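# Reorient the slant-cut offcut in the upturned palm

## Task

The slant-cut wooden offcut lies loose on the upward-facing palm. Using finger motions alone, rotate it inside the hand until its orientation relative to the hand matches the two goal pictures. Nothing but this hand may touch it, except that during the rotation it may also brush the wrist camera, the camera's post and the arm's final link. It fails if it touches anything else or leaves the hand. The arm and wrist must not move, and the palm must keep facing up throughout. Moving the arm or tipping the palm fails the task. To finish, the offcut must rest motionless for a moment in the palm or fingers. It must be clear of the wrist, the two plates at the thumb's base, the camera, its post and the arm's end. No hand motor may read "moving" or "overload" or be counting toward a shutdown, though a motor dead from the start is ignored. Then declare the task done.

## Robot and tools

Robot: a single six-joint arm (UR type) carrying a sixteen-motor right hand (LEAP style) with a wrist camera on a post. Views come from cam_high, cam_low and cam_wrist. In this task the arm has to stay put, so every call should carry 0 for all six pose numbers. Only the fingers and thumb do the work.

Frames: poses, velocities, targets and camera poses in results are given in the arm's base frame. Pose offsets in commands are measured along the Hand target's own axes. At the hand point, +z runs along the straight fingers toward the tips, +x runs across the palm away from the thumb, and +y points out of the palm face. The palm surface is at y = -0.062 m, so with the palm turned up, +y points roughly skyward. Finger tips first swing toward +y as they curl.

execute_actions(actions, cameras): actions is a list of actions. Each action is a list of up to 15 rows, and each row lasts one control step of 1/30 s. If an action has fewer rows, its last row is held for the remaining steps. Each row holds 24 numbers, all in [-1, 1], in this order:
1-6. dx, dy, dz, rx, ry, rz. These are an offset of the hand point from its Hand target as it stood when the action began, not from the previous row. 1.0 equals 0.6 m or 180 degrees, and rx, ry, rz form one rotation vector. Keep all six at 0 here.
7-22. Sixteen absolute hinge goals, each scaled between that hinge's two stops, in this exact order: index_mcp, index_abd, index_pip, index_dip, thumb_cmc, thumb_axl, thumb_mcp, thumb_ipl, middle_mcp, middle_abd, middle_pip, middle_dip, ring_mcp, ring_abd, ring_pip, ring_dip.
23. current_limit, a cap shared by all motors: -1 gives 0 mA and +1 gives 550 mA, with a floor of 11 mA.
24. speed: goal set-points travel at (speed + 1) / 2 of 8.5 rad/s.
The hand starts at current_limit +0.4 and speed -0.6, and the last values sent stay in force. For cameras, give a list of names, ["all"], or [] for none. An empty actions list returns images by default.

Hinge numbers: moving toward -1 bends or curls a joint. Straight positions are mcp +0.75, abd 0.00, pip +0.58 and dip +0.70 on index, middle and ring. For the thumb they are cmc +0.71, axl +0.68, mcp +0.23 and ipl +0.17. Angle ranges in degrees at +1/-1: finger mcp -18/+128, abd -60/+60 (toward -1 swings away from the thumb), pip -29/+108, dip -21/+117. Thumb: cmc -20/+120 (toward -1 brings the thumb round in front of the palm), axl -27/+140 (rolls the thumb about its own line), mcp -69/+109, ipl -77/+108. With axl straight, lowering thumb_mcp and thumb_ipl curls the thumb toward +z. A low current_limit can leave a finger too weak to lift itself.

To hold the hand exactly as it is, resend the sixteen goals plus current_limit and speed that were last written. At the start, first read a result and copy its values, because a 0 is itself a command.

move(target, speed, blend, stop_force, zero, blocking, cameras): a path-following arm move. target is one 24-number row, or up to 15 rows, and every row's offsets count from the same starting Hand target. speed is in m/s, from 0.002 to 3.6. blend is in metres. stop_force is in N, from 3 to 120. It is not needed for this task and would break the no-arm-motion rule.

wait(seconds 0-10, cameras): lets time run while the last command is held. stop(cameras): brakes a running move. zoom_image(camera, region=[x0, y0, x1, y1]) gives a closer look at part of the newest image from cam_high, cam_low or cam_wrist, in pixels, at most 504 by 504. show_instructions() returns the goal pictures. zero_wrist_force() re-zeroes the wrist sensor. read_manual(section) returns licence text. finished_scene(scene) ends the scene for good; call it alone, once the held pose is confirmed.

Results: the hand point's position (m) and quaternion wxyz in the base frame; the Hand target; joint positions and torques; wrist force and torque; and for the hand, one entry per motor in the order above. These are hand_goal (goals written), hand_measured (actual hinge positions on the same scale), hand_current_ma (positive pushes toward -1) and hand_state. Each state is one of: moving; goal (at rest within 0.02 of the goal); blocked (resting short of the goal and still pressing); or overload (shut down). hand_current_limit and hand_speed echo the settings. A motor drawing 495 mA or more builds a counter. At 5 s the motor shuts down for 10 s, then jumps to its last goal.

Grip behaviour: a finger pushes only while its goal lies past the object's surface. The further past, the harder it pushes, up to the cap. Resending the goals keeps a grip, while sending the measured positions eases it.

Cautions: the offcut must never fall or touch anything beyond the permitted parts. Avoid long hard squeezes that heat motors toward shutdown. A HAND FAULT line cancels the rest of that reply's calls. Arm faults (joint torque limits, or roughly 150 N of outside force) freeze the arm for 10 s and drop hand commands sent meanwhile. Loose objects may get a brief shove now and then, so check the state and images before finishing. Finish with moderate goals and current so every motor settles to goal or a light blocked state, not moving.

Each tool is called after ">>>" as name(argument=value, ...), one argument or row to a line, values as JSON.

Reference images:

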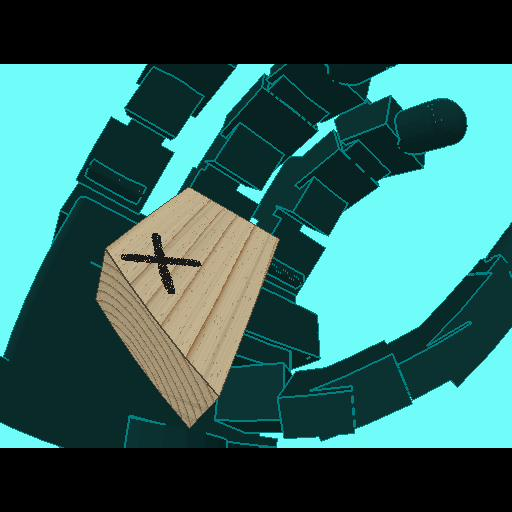

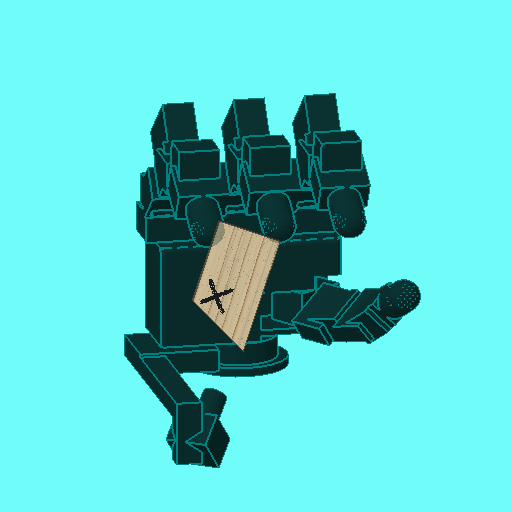

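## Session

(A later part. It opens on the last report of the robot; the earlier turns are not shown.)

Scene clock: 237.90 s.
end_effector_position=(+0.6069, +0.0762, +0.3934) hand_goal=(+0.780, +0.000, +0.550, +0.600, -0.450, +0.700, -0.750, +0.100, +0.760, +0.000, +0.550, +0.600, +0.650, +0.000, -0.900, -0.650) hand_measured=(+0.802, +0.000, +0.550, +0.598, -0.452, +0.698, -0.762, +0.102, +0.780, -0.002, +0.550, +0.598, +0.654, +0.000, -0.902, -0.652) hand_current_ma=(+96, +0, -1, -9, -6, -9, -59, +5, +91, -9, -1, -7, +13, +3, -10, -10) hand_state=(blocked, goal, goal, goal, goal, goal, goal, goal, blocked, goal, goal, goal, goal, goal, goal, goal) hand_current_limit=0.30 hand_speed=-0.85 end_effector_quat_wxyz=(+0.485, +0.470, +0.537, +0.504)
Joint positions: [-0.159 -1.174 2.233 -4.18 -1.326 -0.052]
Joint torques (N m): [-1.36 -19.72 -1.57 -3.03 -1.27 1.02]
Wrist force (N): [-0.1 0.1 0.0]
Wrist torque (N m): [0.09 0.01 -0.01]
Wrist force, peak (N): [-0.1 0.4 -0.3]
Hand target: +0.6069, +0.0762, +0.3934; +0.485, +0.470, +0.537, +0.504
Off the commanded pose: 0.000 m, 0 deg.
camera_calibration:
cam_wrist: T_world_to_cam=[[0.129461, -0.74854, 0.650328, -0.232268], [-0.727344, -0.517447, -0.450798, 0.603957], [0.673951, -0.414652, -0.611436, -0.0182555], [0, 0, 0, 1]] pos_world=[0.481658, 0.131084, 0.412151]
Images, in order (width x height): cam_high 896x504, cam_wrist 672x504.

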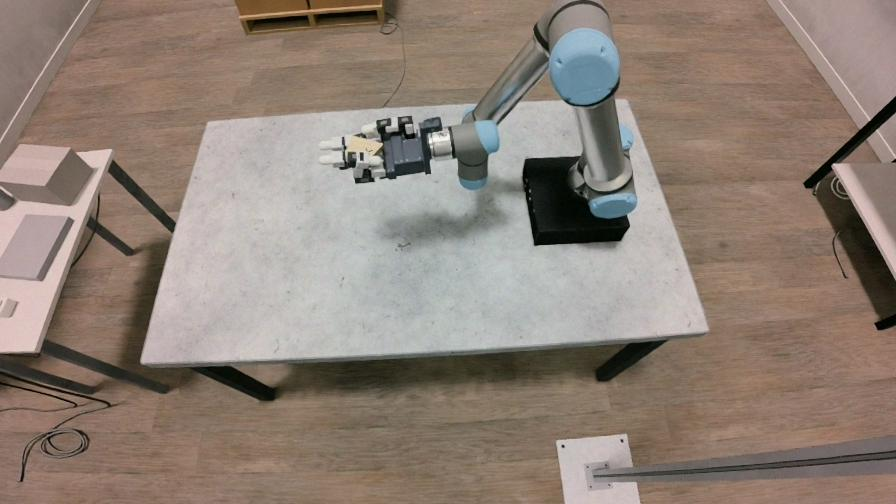

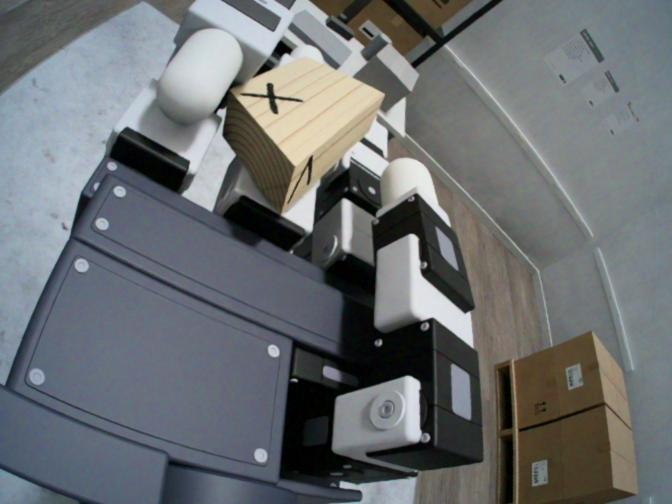

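>>> execute_actions(
  actions=[
    [[0,0,0,0,0,0,0.78,0,0.55,0.6,-0.3,0.7,-0.4,0.1,0.76,0,0.55,0.6,0.68,0,-0.8,-0.5,0.3,-0.85]],
    [[0,0,0,0,0,0,0.78,0,0.55,0.6,-0.2,0.6,0,0.1,0.76,0,0.55,0.6,0.75,0,-0.5,0,0.3,-0.8]],
  ],
  cameras=["cam_wrist","cam_high"],
)

>>> zoom_image(
  camera="cam_high",
  region=[320, 100, 420, 190],
)

Scene clock: 240.90 s.
end_effector_position=(+0.6069, +0.0762, +0.3934) hand_goal=(+0.780, +0.000, +0.550, +0.600, -0.200, +0.600, +0.000, +0.100, +0.760, +0.000, +0.550, +0.600, +0.750, +0.000, -0.500, +0.000) hand_measured=(+0.802, +0.000, +0.550, +0.598, -0.198, +0.604, -0.006, +0.102, +0.780, -0.002, +0.550, +0.598, +0.756, +0.000, -0.502, -0.004) hand_current_ma=(+96, +0, -1, -9, +3, +19, -27, +5, +91, -9, +0, -7, +21, +3, -8, -11) hand_state=(blocked, goal, goal, goal, goal, goal, goal, goal, blocked, goal, goal, goal, goal, goal, goal, goal) hand_current_limit=0.30 hand_speed=-0.80 end_effector_quat_wxyz=(+0.485, +0.470, +0.537, +0.504)
Joint positions: [-0.159 -1.174 2.233 -4.18 -1.326 -0.052]
Joint torques (N m): [-0.92 -20.27 -1.1 -2.86 -1.15 1.19]
Wrist force (N): [0.1 0.1 -0.2]
Wrist torque (N m): [0.11 -0.02 0.02]
Wrist force, peak (N): [-0.3 0.6 -0.2]
Hand target: +0.6069, +0.0762, +0.3934; +0.485, +0.470, +0.537, +0.504
Off the commanded pose: 0.000 m, 0 deg.
camera_calibration:
cam_wrist: T_world_to_cam=[[0.129461, -0.74854, 0.650328, -0.232268], [-0.727344, -0.517447, -0.450798, 0.603957], [0.673951, -0.414652, -0.611436, -0.0182555], [0, 0, 0, 1]] pos_world=[0.481658, 0.131084, 0.412151]
Images, in order (width x height): cam_high 896x504, cam_wrist 672x504.

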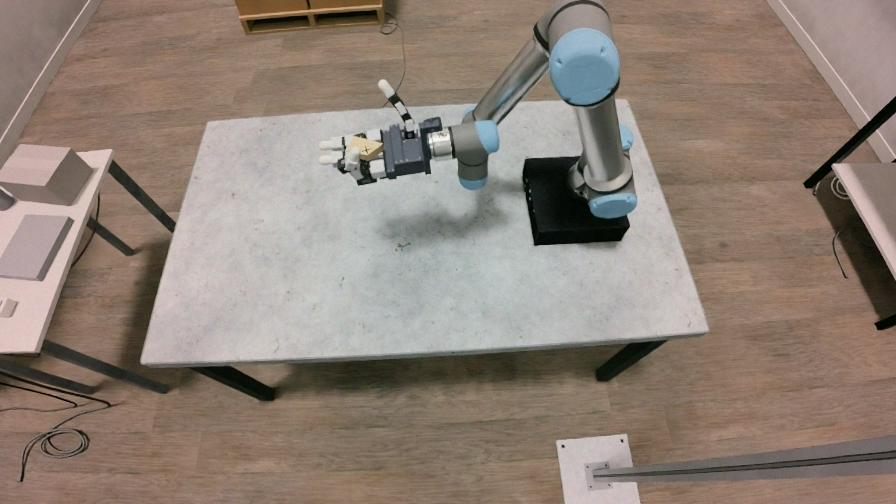

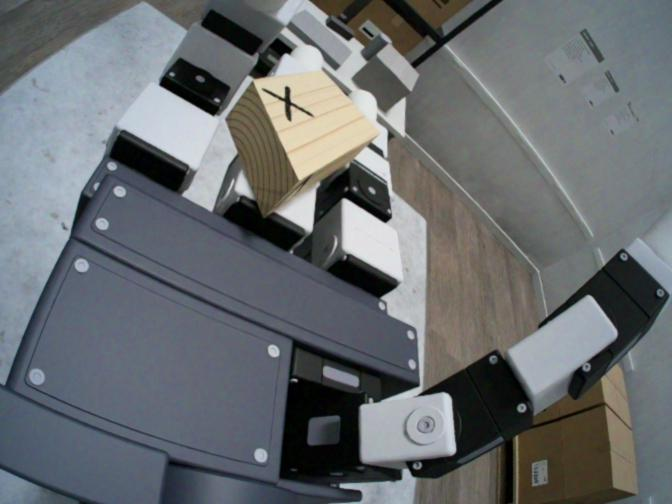

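Scaled by 5.040 from the camera's 896x504 image, which has a finer 1280x720 frame.

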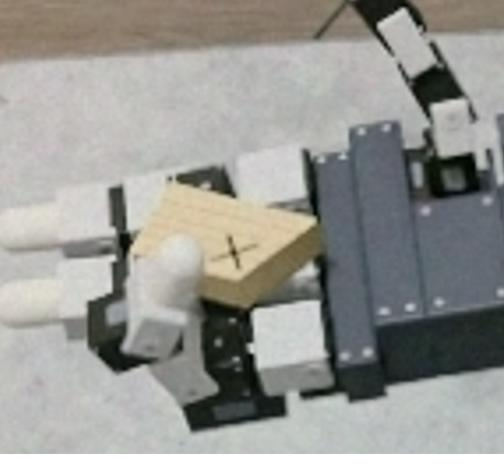

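>>> execute_actions(
  actions=[
    [[0,0,0,0,0,0,0.78,0,0.55,0.6,-0.2,0.95,-0.3,0,0.76,0,0.55,0.6,0.7,0,-0.7,-0.4,0.3,-0.75]],
    [[0,0,0,0,0,0,0.78,0,0.55,0.6,-0.3,0.95,-0.65,0.1,0.76,0,0.55,0.6,0.6,0,-0.93,-0.55,0.3,-0.8]],
    [[0,0,0,0,0,0,0.78,0,0.55,0.6,-0.3,0.7,-0.7,0.12,0.76,0,0.55,0.6,0.5,0,-0.95,-0.55,0.3,-0.85]],
  ],
  cameras=["cam_wrist"],
)

>>> execute_actions(
  actions=[
    [[0,0,0,0,0,0,0.78,0,0.55,0.6,-0.3,0.6,-0.72,0.14,0.76,0,0.55,0.6,0.5,0,-0.95,-0.55,0.3,-0.9]],
    [[0,0,0,0,0,0,0.78,0,0.55,0.6,-0.3,0.52,-0.72,0.14,0.76,0,0.55,0.6,0.5,0,-0.95,-0.55,0.3,-0.9]],
  ],
  cameras=["cam_wrist"],
)

Scene clock: 243.63 s.
end_effector_position=(+0.6069, +0.0762, +0.3934) hand_goal=(+0.780, +0.000, +0.550, +0.600, -0.300, +0.700, -0.700, +0.120, +0.760, +0.000, +0.550, +0.600, +0.500, +0.000, -0.950, -0.550) hand_measured=(+0.802, +0.000, +0.550, +0.598, -0.294, +0.706, -0.702, +0.116, +0.780, -0.002, +0.550, +0.598, +0.514, +0.000, -0.948, -0.548) hand_current_ma=(+96, +0, -1, -9, +24, +25, -10, -22, +91, -9, +0, -7, +63, +3, +6, +8) hand_state=(blocked, goal, goal, goal, goal, goal, goal, goal, blocked, goal, goal, goal, goal, goal, goal, goal) hand_current_limit=0.30 hand_speed=-0.85 end_effector_quat_wxyz=(+0.485, +0.470, +0.537, +0.504)
Joint positions: [-0.159 -1.174 2.233 -4.18 -1.326 -0.052]
Joint torques (N m): [-0.75 -20.7 -2 -2.58 -1.17 0.92]
Wrist force (N): [0.2 0.0 -0.1]
Wrist torque (N m): [0.09 -0.03 0.02]
Wrist force, peak (N): [0.0 0.5 -0.1]
Hand target: +0.6069, +0.0762, +0.3934; +0.485, +0.470, +0.537, +0.504
Off the commanded pose: 0.000 m, 0 deg.
camera_calibration:
cam_wrist: T_world_to_cam=[[0.129461, -0.74854, 0.650328, -0.232268], [-0.727344, -0.517447, -0.450798, 0.603957], [0.673951, -0.414652, -0.611436, -0.0182555], [0, 0, 0, 1]] pos_world=[0.481658, 0.131084, 0.412151]
Images, in order (width x height): cam_wrist 672x504.

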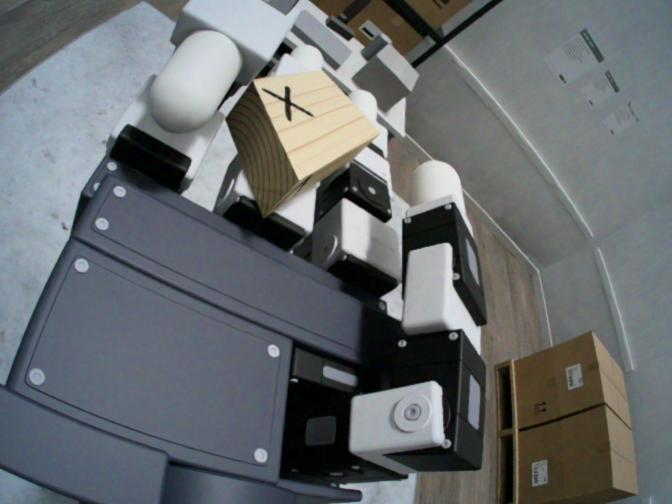

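Scene clock: 244.83 s.
end_effector_position=(+0.6069, +0.0762, +0.3934) hand_goal=(+0.780, +0.000, +0.550, +0.600, -0.300, +0.520, -0.720, +0.140, +0.760, +0.000, +0.550, +0.600, +0.500, +0.000, -0.950, -0.550) hand_measured=(+0.802, +0.000, +0.550, +0.598, -0.296, +0.526, -0.722, +0.136, +0.780, -0.002, +0.550, +0.598, +0.514, +0.000, -0.948, -0.548) hand_current_ma=(+96, +0, -1, -9, +13, +26, -9, -22, +91, -9, +0, -7, +63, +3, +6, +8) hand_state=(blocked, goal, goal, goal, goal, goal, goal, goal, blocked, goal, goal, goal, goal, goal, goal, goal) hand_current_limit=0.30 hand_speed=-0.90 end_effector_quat_wxyz=(+0.485, +0.470, +0.537, +0.504)
Joint positions: [-0.159 -1.174 2.233 -4.18 -1.326 -0.052]
Joint torques (N m): [-1.58 -21.51 -2.18 -3.09 -1.24 0.97]
Wrist force (N): [-0.1 0.2 -0.2]
Wrist torque (N m): [0.14 0.02 -0.02]
Wrist force, peak (N): [0.0 0.6 0.1]
Hand target: +0.6069, +0.0762, +0.3934; +0.485, +0.470, +0.537, +0.504
Off the commanded pose: 0.000 m, 0 deg.
camera_calibration:
cam_wrist: T_world_to_cam=[[0.129461, -0.74854, 0.650328, -0.232268], [-0.727344, -0.517447, -0.450798, 0.603957], [0.673951, -0.414652, -0.611436, -0.0182555], [0, 0, 0, 1]] pos_world=[0.481658, 0.131084, 0.412151]
Images, in order (width x height): cam_wrist 672x504.

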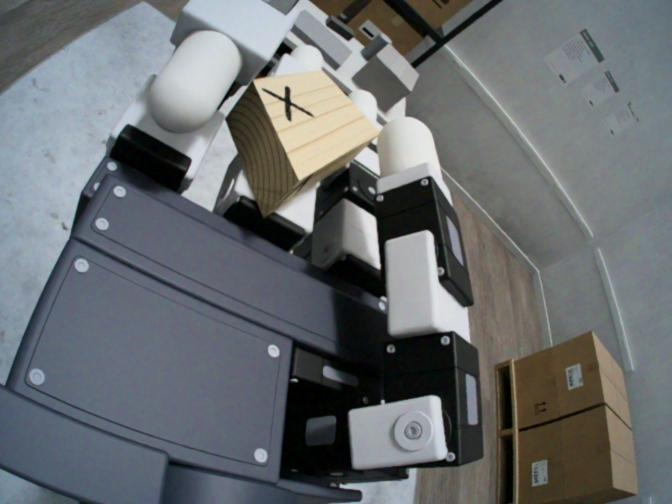

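Nearly touching. Continue in small steps with look.

>>> execute_actions(
  actions=[
    [[0,0,0,0,0,0,0.78,0,0.55,0.6,-0.3,0.42,-0.74,0.15,0.76,0,0.55,0.6,0.5,0,-0.95,-0.55,0.3,-0.9]],
    [[0,0,0,0,0,0,0.78,0,0.55,0.6,-0.3,0.34,-0.74,0.15,0.76,0,0.55,0.6,0.5,0,-0.95,-0.55,0.3,-0.9]],
  ],
  cameras=["cam_wrist"],
)

>>> execute_actions(
  actions=[
    [[0,0,0,0,0,0,0.78,0,0.55,0.6,-0.33,0.28,-0.76,0.15,0.76,0,0.55,0.6,0.5,0,-0.95,-0.55,0.3,-0.9]],
  ],
  cameras=["cam_wrist"],
)

Scene clock: 246.33 s.
end_effector_position=(+0.6069, +0.0762, +0.3934) hand_goal=(+0.780, +0.000, +0.550, +0.600, -0.300, +0.340, -0.740, +0.150, +0.760, +0.000, +0.550, +0.600, +0.500, +0.000, -0.950, -0.550) hand_measured=(+0.802, +0.000, +0.550, +0.598, -0.298, +0.346, -0.742, +0.146, +0.780, -0.002, +0.550, +0.598, +0.514, +0.000, -0.948, -0.548) hand_current_ma=(+96, +0, -1, -9, +6, +25, -9, -22, +91, -9, +0, -7, +63, +3, +6, +8) hand_state=(blocked, goal, goal, goal, goal, goal, goal, goal, blocked, goal, goal, goal, goal, goal, goal, goal) hand_current_limit=0.30 hand_speed=-0.90 end_effector_quat_wxyz=(+0.485, +0.470, +0.537, +0.504)
Joint positions: [-0.159 -1.174 2.233 -4.18 -1.326 -0.052]
Joint torques (N m): [-1.26 -20 -1.25 -3.03 -1.2 1.38]
Wrist force (N): [0.0 0.1 -0.1]
Wrist torque (N m): [0.11 0.01 -0.02]
Wrist force, peak (N): [-0.3 0.5 -0.2]
Hand target: +0.6069, +0.0762, +0.3934; +0.485, +0.470, +0.537, +0.504
Off the commanded pose: 0.000 m, 0 deg.
camera_calibration:
cam_wrist: T_world_to_cam=[[0.129461, -0.74854, 0.650328, -0.232268], [-0.727344, -0.517447, -0.450798, 0.603957], [0.673951, -0.414652, -0.611436, -0.0182555], [0, 0, 0, 1]] pos_world=[0.481658, 0.131084, 0.412151]
Images, in order (width x height): cam_wrist 672x504.

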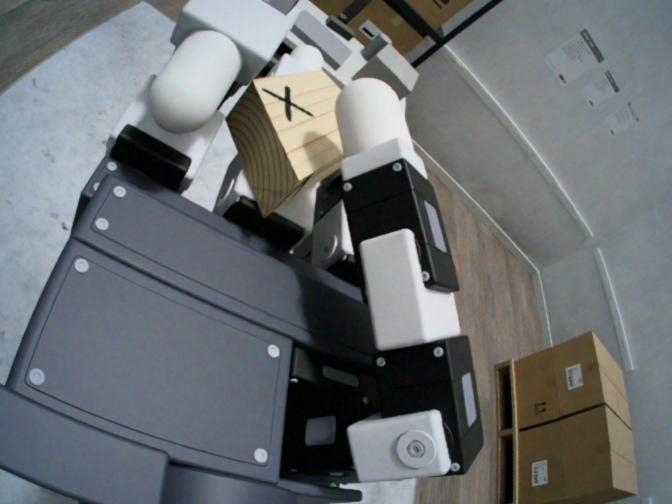

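Scene clock: 247.03 s.
end_effector_position=(+0.6069, +0.0762, +0.3934) hand_goal=(+0.780, +0.000, +0.550, +0.600, -0.330, +0.280, -0.760, +0.150, +0.760, +0.000, +0.550, +0.600, +0.500, +0.000, -0.950, -0.550) hand_measured=(+0.802, +0.000, +0.550, +0.598, -0.328, +0.286, -0.762, +0.146, +0.780, -0.002, +0.550, +0.598, +0.514, +0.000, -0.948, -0.548) hand_current_ma=(+96, +0, -1, -9, +4, +23, -10, -21, +91, -9, +0, -7, +63, +3, +6, +8) hand_state=(blocked, goal, goal, goal, goal, goal, goal, goal, blocked, goal, goal, goal, goal, goal, goal, goal) hand_current_limit=0.30 hand_speed=-0.90 end_effector_quat_wxyz=(+0.485, +0.470, +0.537, +0.504)
Joint positions: [-0.159 -1.174 2.233 -4.18 -1.326 -0.052]
Joint torques (N m): [-0.65 -21.54 -1.67 -2.65 -1.29 1.03]
Wrist force (N): [0.0 -0.2 0.1]
Wrist torque (N m): [0.06 0.00 -0.03]
Wrist force, peak (N): [-0.1 0.4 -0.3]
Hand target: +0.6069, +0.0762, +0.3934; +0.485, +0.470, +0.537, +0.504
Off the commanded pose: 0.000 m, 0 deg.
camera_calibration:
cam_wrist: T_world_to_cam=[[0.129461, -0.74854, 0.650328, -0.232268], [-0.727344, -0.517447, -0.450798, 0.603957], [0.673951, -0.414652, -0.611436, -0.0182555], [0, 0, 0, 1]] pos_world=[0.481658, 0.131084, 0.412151]
Images, in order (width x height): cam_wrist 672x504.

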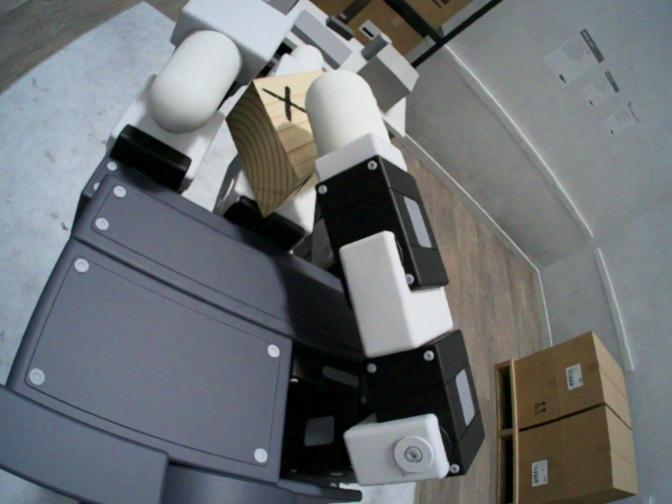

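>>> execute_actions(
  actions=[
    [[0,0,0,0,0,0,0.78,0,0.55,0.6,-0.2,0.85,-0.72,0.1,0.76,0,0.55,0.6,0.4,0,-0.9,-0.55,-0.3,-0.85]],
    [[0,0,0,0,0,0,0.78,0,0.55,0.6,-0.22,0.85,-0.78,0.0,0.76,0,0.55,0.6,0.4,0,-0.9,-0.55,-0.3,-0.85]],
    [[0,0,0,0,0,0,0.78,0,0.55,0.6,-0.22,0.6,-0.78,0.0,0.76,0,0.55,0.6,0.4,0,-0.9,-0.55,-0.3,-0.9]],
  ],
  cameras=["all"],
)

>>> zoom_image(
  camera="cam_high",
  region=[320, 100, 420, 190],
)

Scene clock: 249.73 s.
end_effector_position=(+0.6069, +0.0762, +0.3934) hand_goal=(+0.780, +0.000, +0.550, +0.600, -0.220, +0.600, -0.780, +0.000, +0.760, +0.000, +0.550, +0.600, +0.400, +0.000, -0.900, -0.550) hand_measured=(+0.802, +0.000, +0.550, +0.598, -0.218, +0.606, -0.782, +0.002, +0.780, -0.002, +0.550, +0.598, +0.414, +0.000, -0.906, -0.548) hand_current_ma=(+96, +0, -1, -9, +10, +30, -9, +5, +91, -9, +0, -7, +60, +3, -22, +8) hand_state=(blocked, goal, goal, goal, goal, goal, goal, goal, blocked, goal, goal, goal, goal, goal, goal, goal) hand_current_limit=-0.30 hand_speed=-0.90 end_effector_quat_wxyz=(+0.485, +0.470, +0.537, +0.504)
Joint positions: [-0.159 -1.174 2.233 -4.18 -1.326 -0.052]
Joint torques (N m): [-1.03 -19.61 -2.55 -2.83 -1.08 1.12]
Wrist force (N): [-0.1 0.0 0.0]
Wrist torque (N m): [0.09 0.01 -0.01]
Wrist force, peak (N): [0.0 0.5 0.3]
Hand target: +0.6069, +0.0762, +0.3934; +0.485, +0.470, +0.537, +0.504
Off the commanded pose: 0.000 m, 0 deg.
camera_calibration:
cam_wrist: T_world_to_cam=[[0.129461, -0.74854, 0.650328, -0.232268], [-0.727344, -0.517447, -0.450798, 0.603957], [0.673951, -0.414652, -0.611436, -0.0182555], [0, 0, 0, 1]] pos_world=[0.481658, 0.131084, 0.412151]

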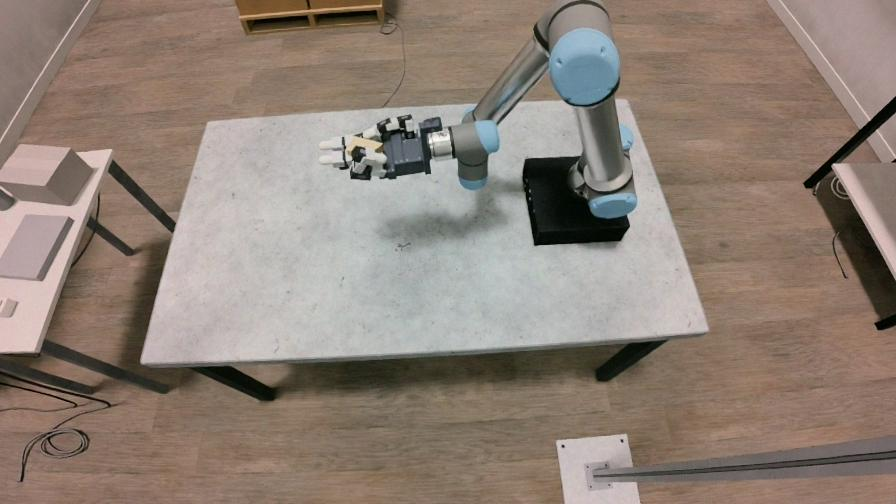

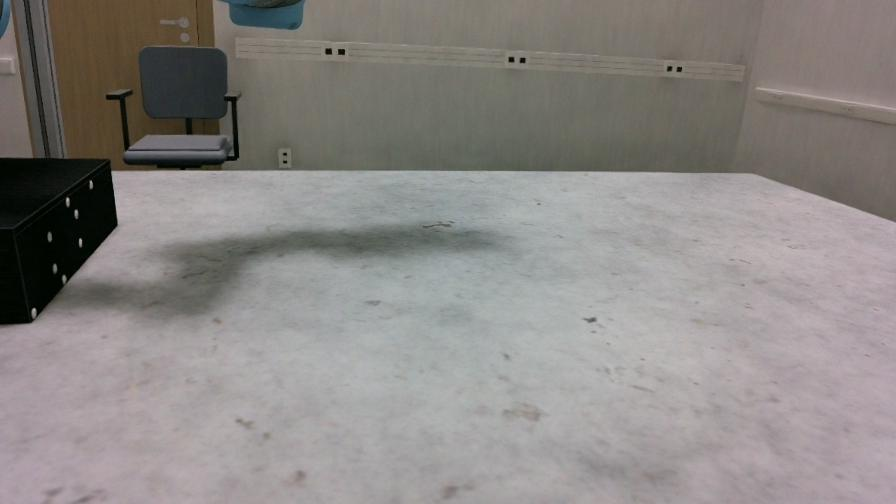

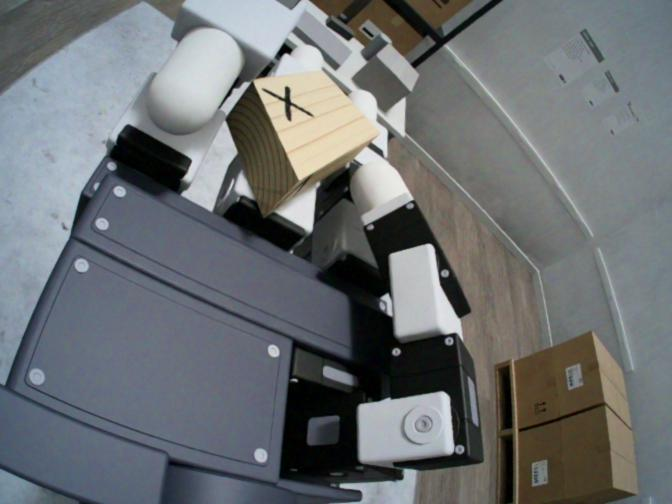

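Scaled by 5.040 from the camera's 896x504 image, which has a finer 1280x720 frame.

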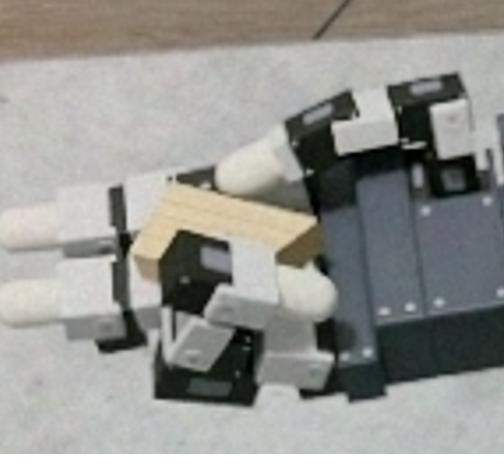

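>>> execute_actions(
  actions=[
    [[0,0,0,0,0,0,0.78,0,0.55,0.6,-0.22,0.42,-0.8,0.0,0.76,0,0.55,0.6,0.4,0,-0.9,-0.55,-0.3,-0.9]],
    [[0,0,0,0,0,0,0.78,0,0.55,0.6,-0.22,0.42,-0.8,0.0,0.76,0,0.55,0.6,0.4,0,-0.9,-0.55,-0.3,-0.9]],
  ],
  cameras=["cam_high","cam_wrist"],
)

>>> zoom_image(
  camera="cam_high",
  region=[320, 100, 420, 190],
)

Scene clock: 251.27 s.
end_effector_position=(+0.6069, +0.0762, +0.3934) hand_goal=(+0.780, +0.000, +0.550, +0.600, -0.220, +0.420, -0.800, +0.000, +0.760, +0.000, +0.550, +0.600, +0.400, +0.000, -0.900, -0.550) hand_measured=(+0.802, +0.000, +0.550, +0.598, -0.218, +0.510, -0.802, +0.002, +0.780, -0.002, +0.550, +0.598, +0.414, +0.000, -0.906, -0.548) hand_current_ma=(+96, +0, -1, -9, +10, +193, -9, +5, +91, -9, +0, -7, +60, +3, -18, +8) hand_state=(blocked, goal, goal, goal, goal, blocked, goal, goal, blocked, goal, goal, goal, goal, goal, goal, goal) hand_current_limit=-0.30 hand_speed=-0.90 end_effector_quat_wxyz=(+0.485, +0.470, +0.537, +0.504)
Joint positions: [-0.159 -1.174 2.233 -4.18 -1.326 -0.052]
Joint torques (N m): [-1.16 -19.88 -2.17 -2.72 -1.11 1.22]
Wrist force (N): [0.1 0.3 0.0]
Wrist torque (N m): [0.14 0.00 0.00]
Wrist force, peak (N): [0.0 0.5 -0.1]
Hand target: +0.6069, +0.0762, +0.3934; +0.485, +0.470, +0.537, +0.504
Off the commanded pose: 0.000 m, 0 deg.
camera_calibration:
cam_wrist: T_world_to_cam=[[0.129461, -0.74854, 0.650328, -0.232268], [-0.727344, -0.517447, -0.450798, 0.603957], [0.673951, -0.414652, -0.611436, -0.0182555], [0, 0, 0, 1]] pos_world=[0.481658, 0.131084, 0.412151]
Images, in order (width x height): cam_high 896x504, cam_wrist 672x504.

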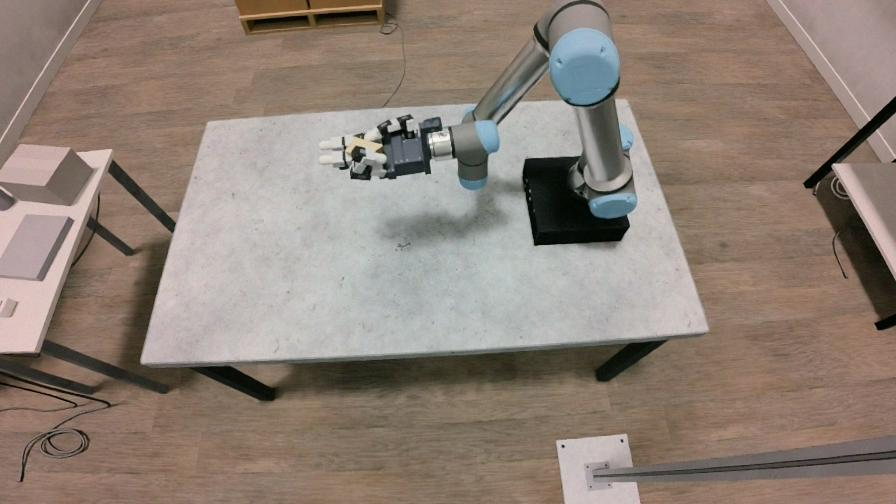

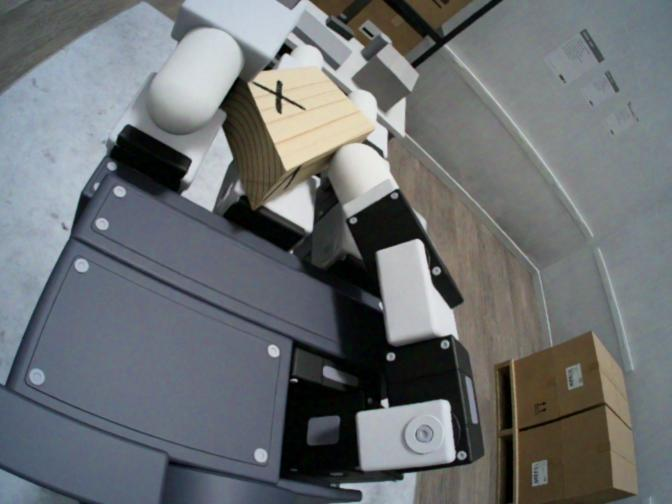

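Scaled by 5.040 from the camera's 896x504 image, which has a finer 1280x720 frame.

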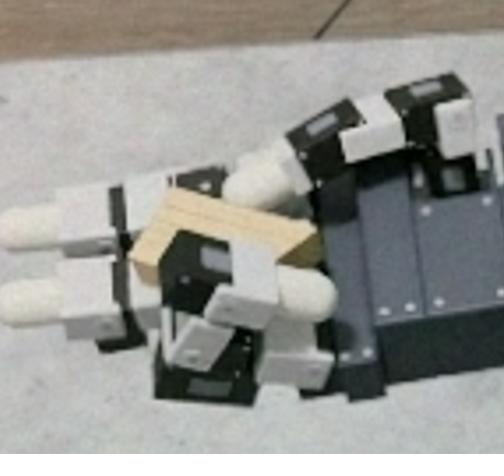

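>>> execute_actions(
  actions=[
    [[0,0,0,0,0,0,0.78,0,0.55,0.6,-0.22,0.68,-0.8,0.0,0.76,0,0.55,0.6,0.4,0,-0.9,-0.55,-0.3,-0.85]],
    [[0,0,0,0,0,0,0.78,0,0.55,0.6,-0.24,0.68,-0.88,0.25,0.76,0,0.55,0.6,0.4,0,-0.9,-0.55,-0.3,-0.85]],
    [[0,0,0,0,0,0,0.78,0,0.55,0.6,-0.24,0.4,-0.88,0.25,0.76,0,0.55,0.6,0.4,0,-0.9,-0.55,-0.3,-0.9]],
    [[0,0,0,0,0,0,0.78,0,0.55,0.6,-0.24,0.4,-0.88,0.25,0.76,0,0.55,0.6,0.4,0,-0.9,-0.55,-0.3,-0.9]],
  ],
  cameras=["cam_high","cam_wrist"],
)

>>> zoom_image(
  camera="cam_high",
  region=[320, 100, 420, 190],
)

Scene clock: 254.03 s.
end_effector_position=(+0.6069, +0.0762, +0.3934) hand_goal=(+0.780, +0.000, +0.550, +0.600, -0.240, +0.400, -0.880, +0.250, +0.760, +0.000, +0.550, +0.600, +0.400, +0.000, -0.900, -0.550) hand_measured=(+0.802, +0.000, +0.550, +0.598, -0.236, +0.414, -0.876, +0.252, +0.780, -0.002, +0.550, +0.598, +0.414, +0.000, -0.904, -0.548) hand_current_ma=(+96, +0, -1, -9, +15, +64, +23, +13, +91, -9, +0, -7, +56, +3, -17, +8) hand_state=(blocked, goal, goal, goal, goal, goal, goal, goal, blocked, goal, goal, goal, goal, goal, goal, goal) hand_current_limit=-0.30 hand_speed=-0.90 end_effector_quat_wxyz=(+0.485, +0.470, +0.537, +0.504)
Joint positions: [-0.159 -1.174 2.233 -4.18 -1.326 -0.052]
Joint torques (N m): [-1.74 -20.68 -3.04 -2.6 -1.14 1.27]
Wrist force (N): [0.1 0.3 -0.4]
Wrist torque (N m): [0.16 0.00 -0.01]
Wrist force, peak (N): [0.3 0.3 0.4]
Hand target: +0.6069, +0.0762, +0.3934; +0.485, +0.470, +0.537, +0.504
Off the commanded pose: 0.000 m, 0 deg.
camera_calibration:
cam_wrist: T_world_to_cam=[[0.129461, -0.74854, 0.650328, -0.232268], [-0.727344, -0.517447, -0.450798, 0.603957], [0.673951, -0.414652, -0.611436, -0.0182555], [0, 0, 0, 1]] pos_world=[0.481658, 0.131084, 0.412151]
Images, in order (width x height): cam_high 896x504, cam_wrist 672x504.

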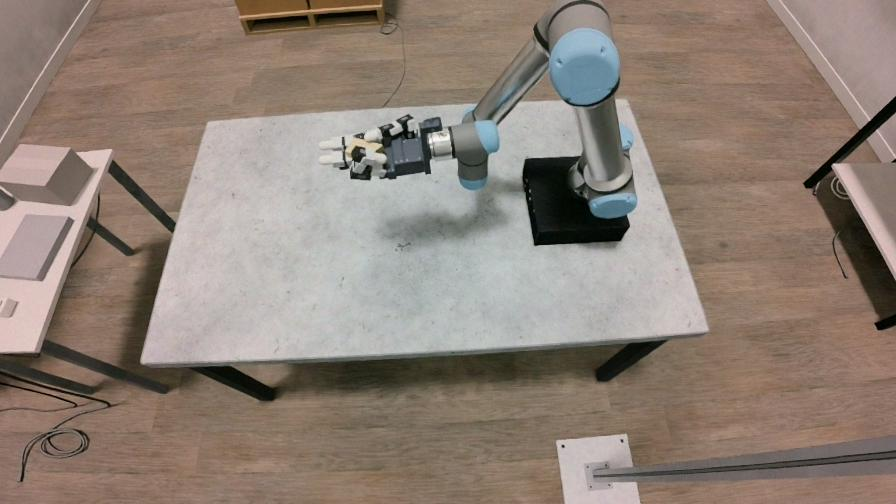

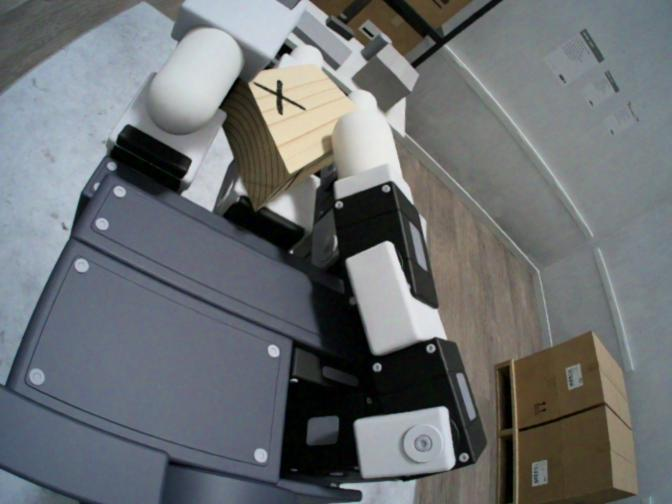

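Scaled by 5.040 from the camera's 896x504 image, which has a finer 1280x720 frame.

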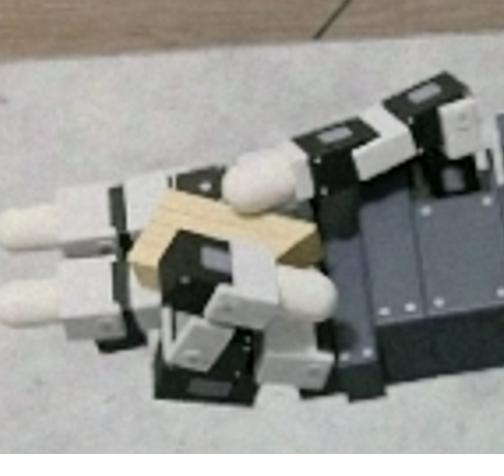

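>>> execute_actions(
  actions=[
    [[0,0,0,0,0,0,0.78,0,0.55,0.6,-0.24,0.65,-0.88,0.25,0.76,0,0.55,0.6,0.4,0,-0.9,-0.55,-0.3,-0.85]],
    [[0,0,0,0,0,0,0.78,0,0.55,0.6,-0.2,0.6,-1,0.2,0.76,0,0.55,0.6,0.4,0,-0.9,-0.55,-0.3,-0.85]],
    [[0,0,0,0,0,0,0.78,0,0.55,0.6,-0.2,0.25,-1,0.2,0.76,0,0.55,0.6,0.4,0,-0.9,-0.55,-0.2,-0.9]],
    [[0,0,0,0,0,0,0.78,0,0.55,0.6,-0.2,0.25,-1,0.2,0.76,0,0.55,0.6,0.4,0,-0.9,-0.55,-0.2,-0.9]],
  ],
  cameras=["cam_high","cam_wrist"],
)

>>> zoom_image(
  camera="cam_high",
  region=[320, 100, 420, 190],
)

Scene clock: 256.60 s.
end_effector_position=(+0.6069, +0.0762, +0.3934) hand_goal=(+0.780, +0.000, +0.550, +0.600, -0.200, +0.250, -1.000, +0.200, +0.760, +0.000, +0.550, +0.600, +0.400, +0.000, -0.900, -0.550) hand_measured=(+0.802, +0.000, +0.550, +0.598, -0.198, +0.486, -0.890, +0.200, +0.780, -0.002, +0.550, +0.598, +0.414, +0.000, -0.904, -0.548) hand_current_ma=(+96, +0, -1, -9, +10, +220, +220, -3, +91, -9, +0, -7, +56, +3, -17, +8) hand_state=(blocked, goal, goal, goal, goal, blocked, blocked, goal, blocked, goal, goal, goal, goal, goal, goal, goal) hand_current_limit=-0.20 hand_speed=-0.90 end_effector_quat_wxyz=(+0.485, +0.470, +0.537, +0.504)
Joint positions: [-0.159 -1.174 2.233 -4.18 -1.326 -0.052]
Joint torques (N m): [-1.68 -21.22 -2.23 -2.96 -1.16 1.38]
Wrist force (N): [-0.1 0.1 -0.1]
Wrist torque (N m): [0.11 0.02 -0.03]
Wrist force, peak (N): [0.4 0.3 -0.3]
Hand target: +0.6069, +0.0762, +0.3934; +0.485, +0.470, +0.537, +0.504
Off the commanded pose: 0.000 m, 0 deg.
camera_calibration:
cam_wrist: T_world_to_cam=[[0.129461, -0.74854, 0.650328, -0.232268], [-0.727344, -0.517447, -0.450798, 0.603957], [0.673951, -0.414652, -0.611436, -0.0182555], [0, 0, 0, 1]] pos_world=[0.481658, 0.131084, 0.412151]
Images, in order (width x height): cam_high 896x504, cam_wrist 672x504.

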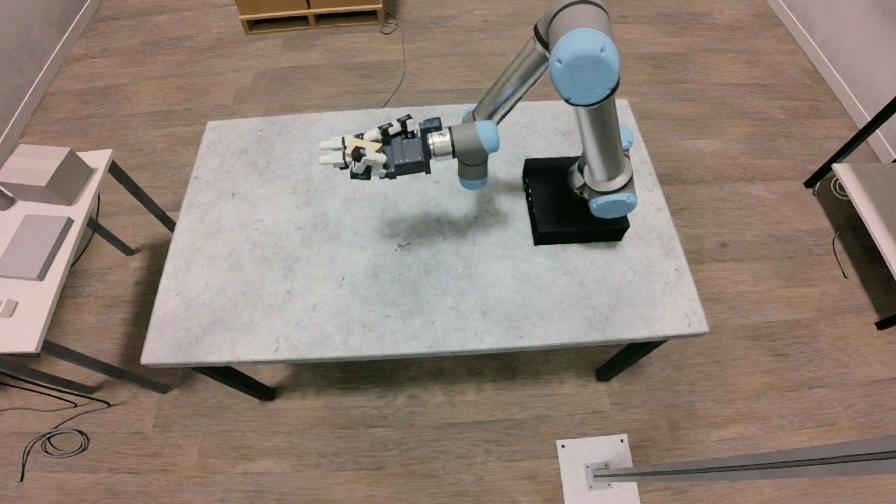

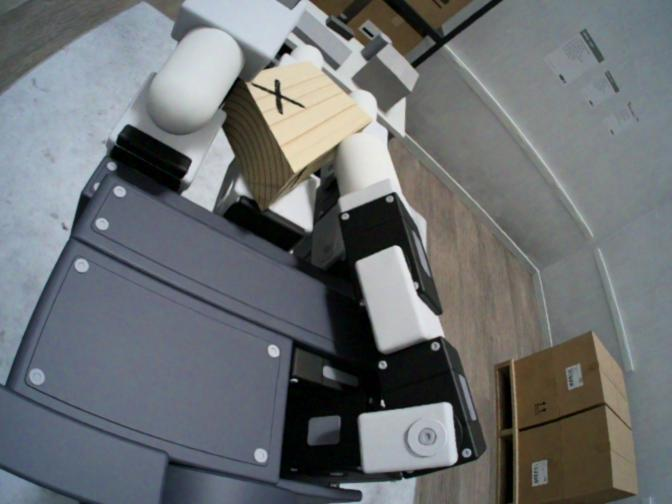

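Scaled by 5.040 from the camera's 896x504 image, which has a finer 1280x720 frame.

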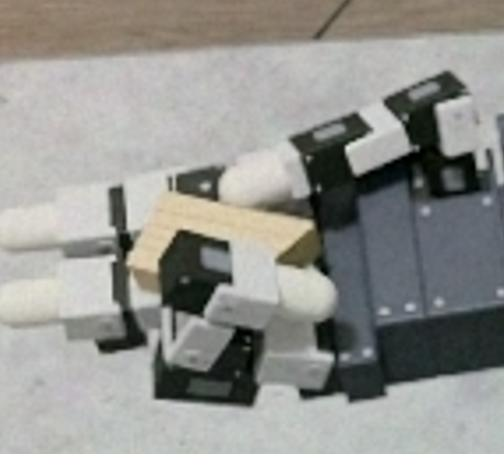

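>>> execute_actions(
  actions=[
    [[0,0,0,0,0,0,0.78,0,0.55,0.6,-0.2,0.75,-0.9,0.2,0.76,0,0.55,0.6,0.4,0,-0.9,-0.55,-0.3,-0.87]],
    [[0,0,0,0,0,0,0.78,0,0.55,0.6,-0.2,0.75,-0.4,0.1,0.76,0,0.55,0.6,0.75,0,-0.7,-0.2,-0.3,-0.87]],
    [[0,0,0,0,0,0,0.78,0,0.55,0.6,-0.2,0.6,0,0.1,0.76,0,0.55,0.6,0.75,0,-0.5,0,-0.3,-0.85]],
    [[0,0,0,0,0,0,0.78,0,0.55,0.6,-0.2,0.6,0,0.1,0.76,0,0.55,0.6,0.75,0,-0.5,0,-0.3,-0.85]],
  ],
  cameras=["cam_high","cam_wrist"],
)

>>> zoom_image(
  camera="cam_high",
  region=[320, 100, 420, 190],
)

Scene clock: 260.00 s.
end_effector_position=(+0.6069, +0.0762, +0.3934) hand_goal=(+0.780, +0.000, +0.550, +0.600, -0.200, +0.600, +0.000, +0.100, +0.760, +0.000, +0.550, +0.600, +0.750, +0.000, -0.500, +0.000) hand_measured=(+0.802, +0.000, +0.550, +0.598, -0.198, +0.604, -0.006, +0.102, +0.780, -0.002, +0.550, +0.598, +0.756, +0.000, -0.502, -0.004) hand_current_ma=(+96, +0, -1, -9, +3, +19, -27, +5, +91, -9, +0, -7, +21, +3, -8, -11) hand_state=(blocked, goal, goal, goal, goal, goal, goal, goal, blocked, goal, goal, goal, goal, goal, goal, goal) hand_current_limit=-0.30 hand_speed=-0.85 end_effector_quat_wxyz=(+0.485, +0.470, +0.537, +0.504)
Joint positions: [-0.159 -1.174 2.233 -4.18 -1.326 -0.052]
Joint torques (N m): [-1.69 -21.19 -3.42 -2.64 -1.07 1.26]
Wrist force (N): [-0.2 0.1 0.1]
Wrist torque (N m): [0.08 0.03 -0.01]
Wrist force, peak (N): [-0.2 0.5 0.2]
Hand target: +0.6069, +0.0762, +0.3934; +0.485, +0.470, +0.537, +0.504
Off the commanded pose: 0.000 m, 0 deg.
camera_calibration:
cam_wrist: T_world_to_cam=[[0.129461, -0.74854, 0.650328, -0.232268], [-0.727344, -0.517447, -0.450798, 0.603957], [0.673951, -0.414652, -0.611436, -0.0182555], [0, 0, 0, 1]] pos_world=[0.481658, 0.131084, 0.412151]
Images, in order (width x height): cam_high 896x504, cam_wrist 672x504.

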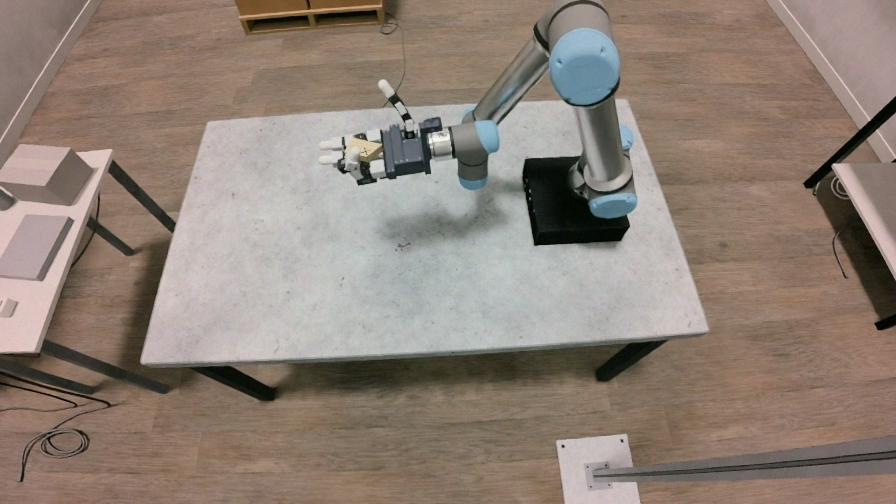

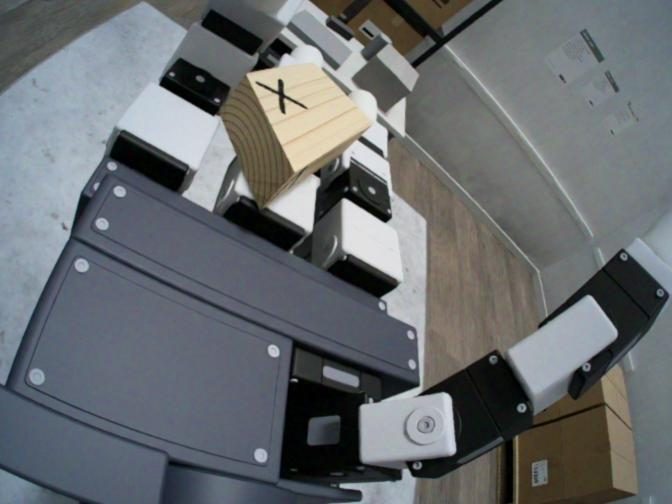

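Scaled by 5.040 from the camera's 896x504 image, which has a finer 1280x720 frame.

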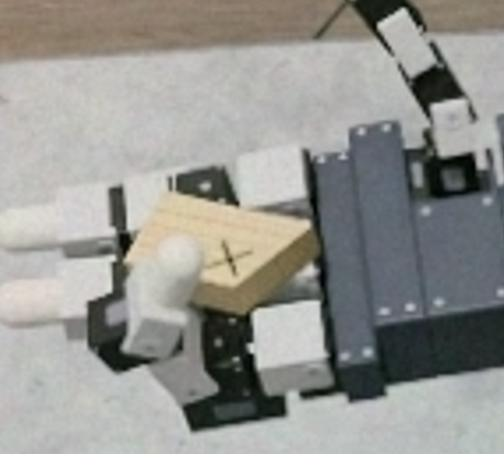

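>>> execute_actions(
  actions=[
    [[0,0,0,0,0,0,0.78,0,0.55,0.6,-0.2,0.85,-0.4,0.1,0.76,0,0.55,0.6,0.75,0,-0.2,0.3,-0.3,-0.85]],
    [[0,0,0,0,0,0,0.78,0,0.55,0.6,-0.2,0.85,-0.95,0.1,0.76,0,0.55,0.6,0.75,0,0.3,0.6,-0.3,-0.85]],
    [[0,0,0,0,0,0,0.78,0,0.55,0.6,-0.18,0.7,-1,0.2,0.76,0,0.55,0.6,0.75,0,0.3,0.6,-0.3,-0.85]],
    [[0,0,0,0,0,0,0.78,0,0.55,0.6,-0.18,0.42,-1,0.2,0.76,0,0.55,0.6,0.75,0,0.3,0.6,-0.25,-0.92]],
    [[0,0,0,0,0,0,0.78,0,0.55,0.6,-0.18,0.42,-1,0.2,0.76,0,0.55,0.6,0.75,0,0.3,0.6,-0.25,-0.92]],
  ],
  cameras=["cam_high","cam_wrist"],
)

>>> zoom_image(
  camera="cam_high",
  region=[320, 100, 420, 190],
)

Scene clock: 264.37 s.
end_effector_position=(+0.6069, +0.0762, +0.3934) hand_goal=(+0.780, +0.000, +0.550, +0.600, -0.180, +0.420, -1.000, +0.200, +0.760, +0.000, +0.550, +0.600, +0.750, +0.000, +0.300, +0.600) hand_measured=(+0.802, +0.000, +0.550, +0.598, -0.172, +0.436, -0.882, +0.208, +0.780, -0.002, +0.550, +0.598, +0.758, +0.000, +0.300, +0.598) hand_current_ma=(+96, +0, -1, -9, +28, +76, +206, +42, +91, -9, +0, -7, +32, +3, -1, -8) hand_state=(blocked, goal, goal, goal, goal, goal, blocked, goal, blocked, goal, goal, goal, goal, goal, goal, goal) hand_current_limit=-0.25 hand_speed=-0.92 end_effector_quat_wxyz=(+0.485, +0.470, +0.537, +0.504)
Joint positions: [-0.159 -1.174 2.233 -4.18 -1.326 -0.052]
Joint torques (N m): [-2.9 -19.87 -1.57 -2.79 -1.18 1.51]
Wrist force (N): [-0.6 0.2 -0.1]
Wrist torque (N m): [0.14 0.08 -0.07]
Wrist force, peak (N): [-0.6 0.2 -0.1]
Hand target: +0.6069, +0.0762, +0.3934; +0.485, +0.470, +0.537, +0.504
Off the commanded pose: 0.000 m, 0 deg.
camera_calibration:
cam_wrist: T_world_to_cam=[[0.129461, -0.74854, 0.650328, -0.232268], [-0.727344, -0.517447, -0.450798, 0.603957], [0.673951, -0.414652, -0.611436, -0.0182555], [0, 0, 0, 1]] pos_world=[0.481658, 0.131084, 0.412151]
Images, in order (width x height): cam_high 896x504, cam_wrist 672x504.

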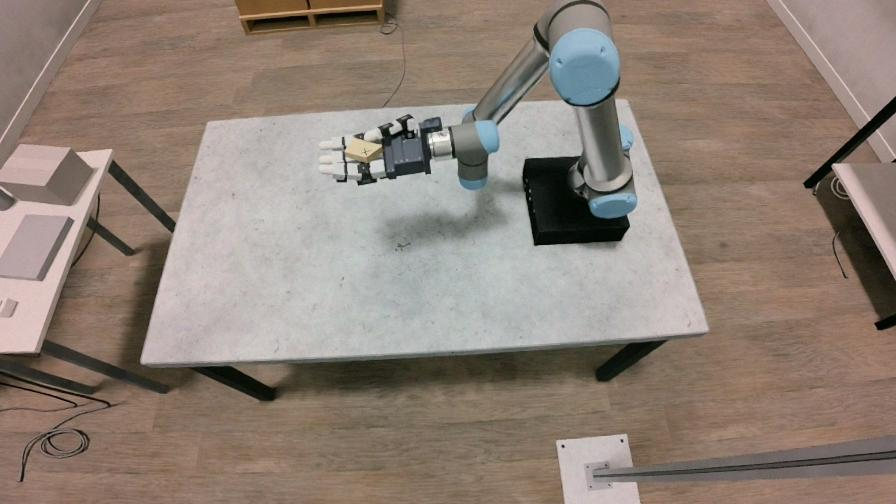

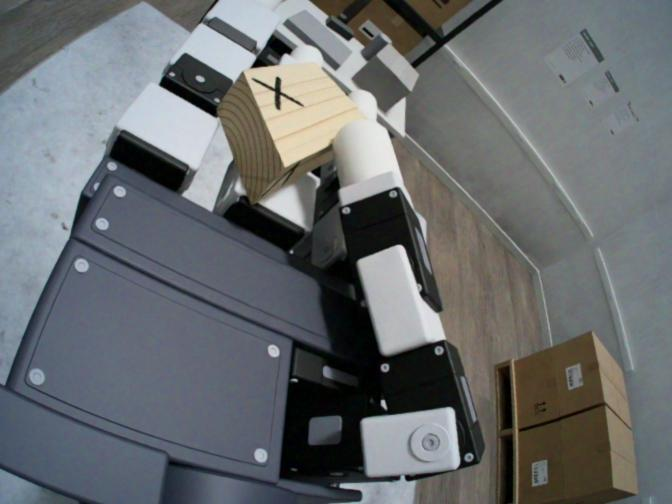

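Scaled by 5.040 from the camera's 896x504 image, which has a finer 1280x720 frame.

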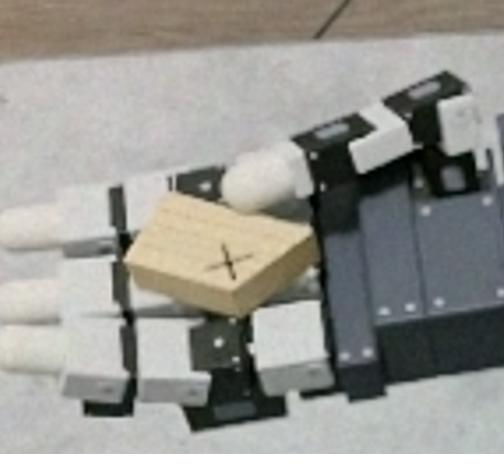

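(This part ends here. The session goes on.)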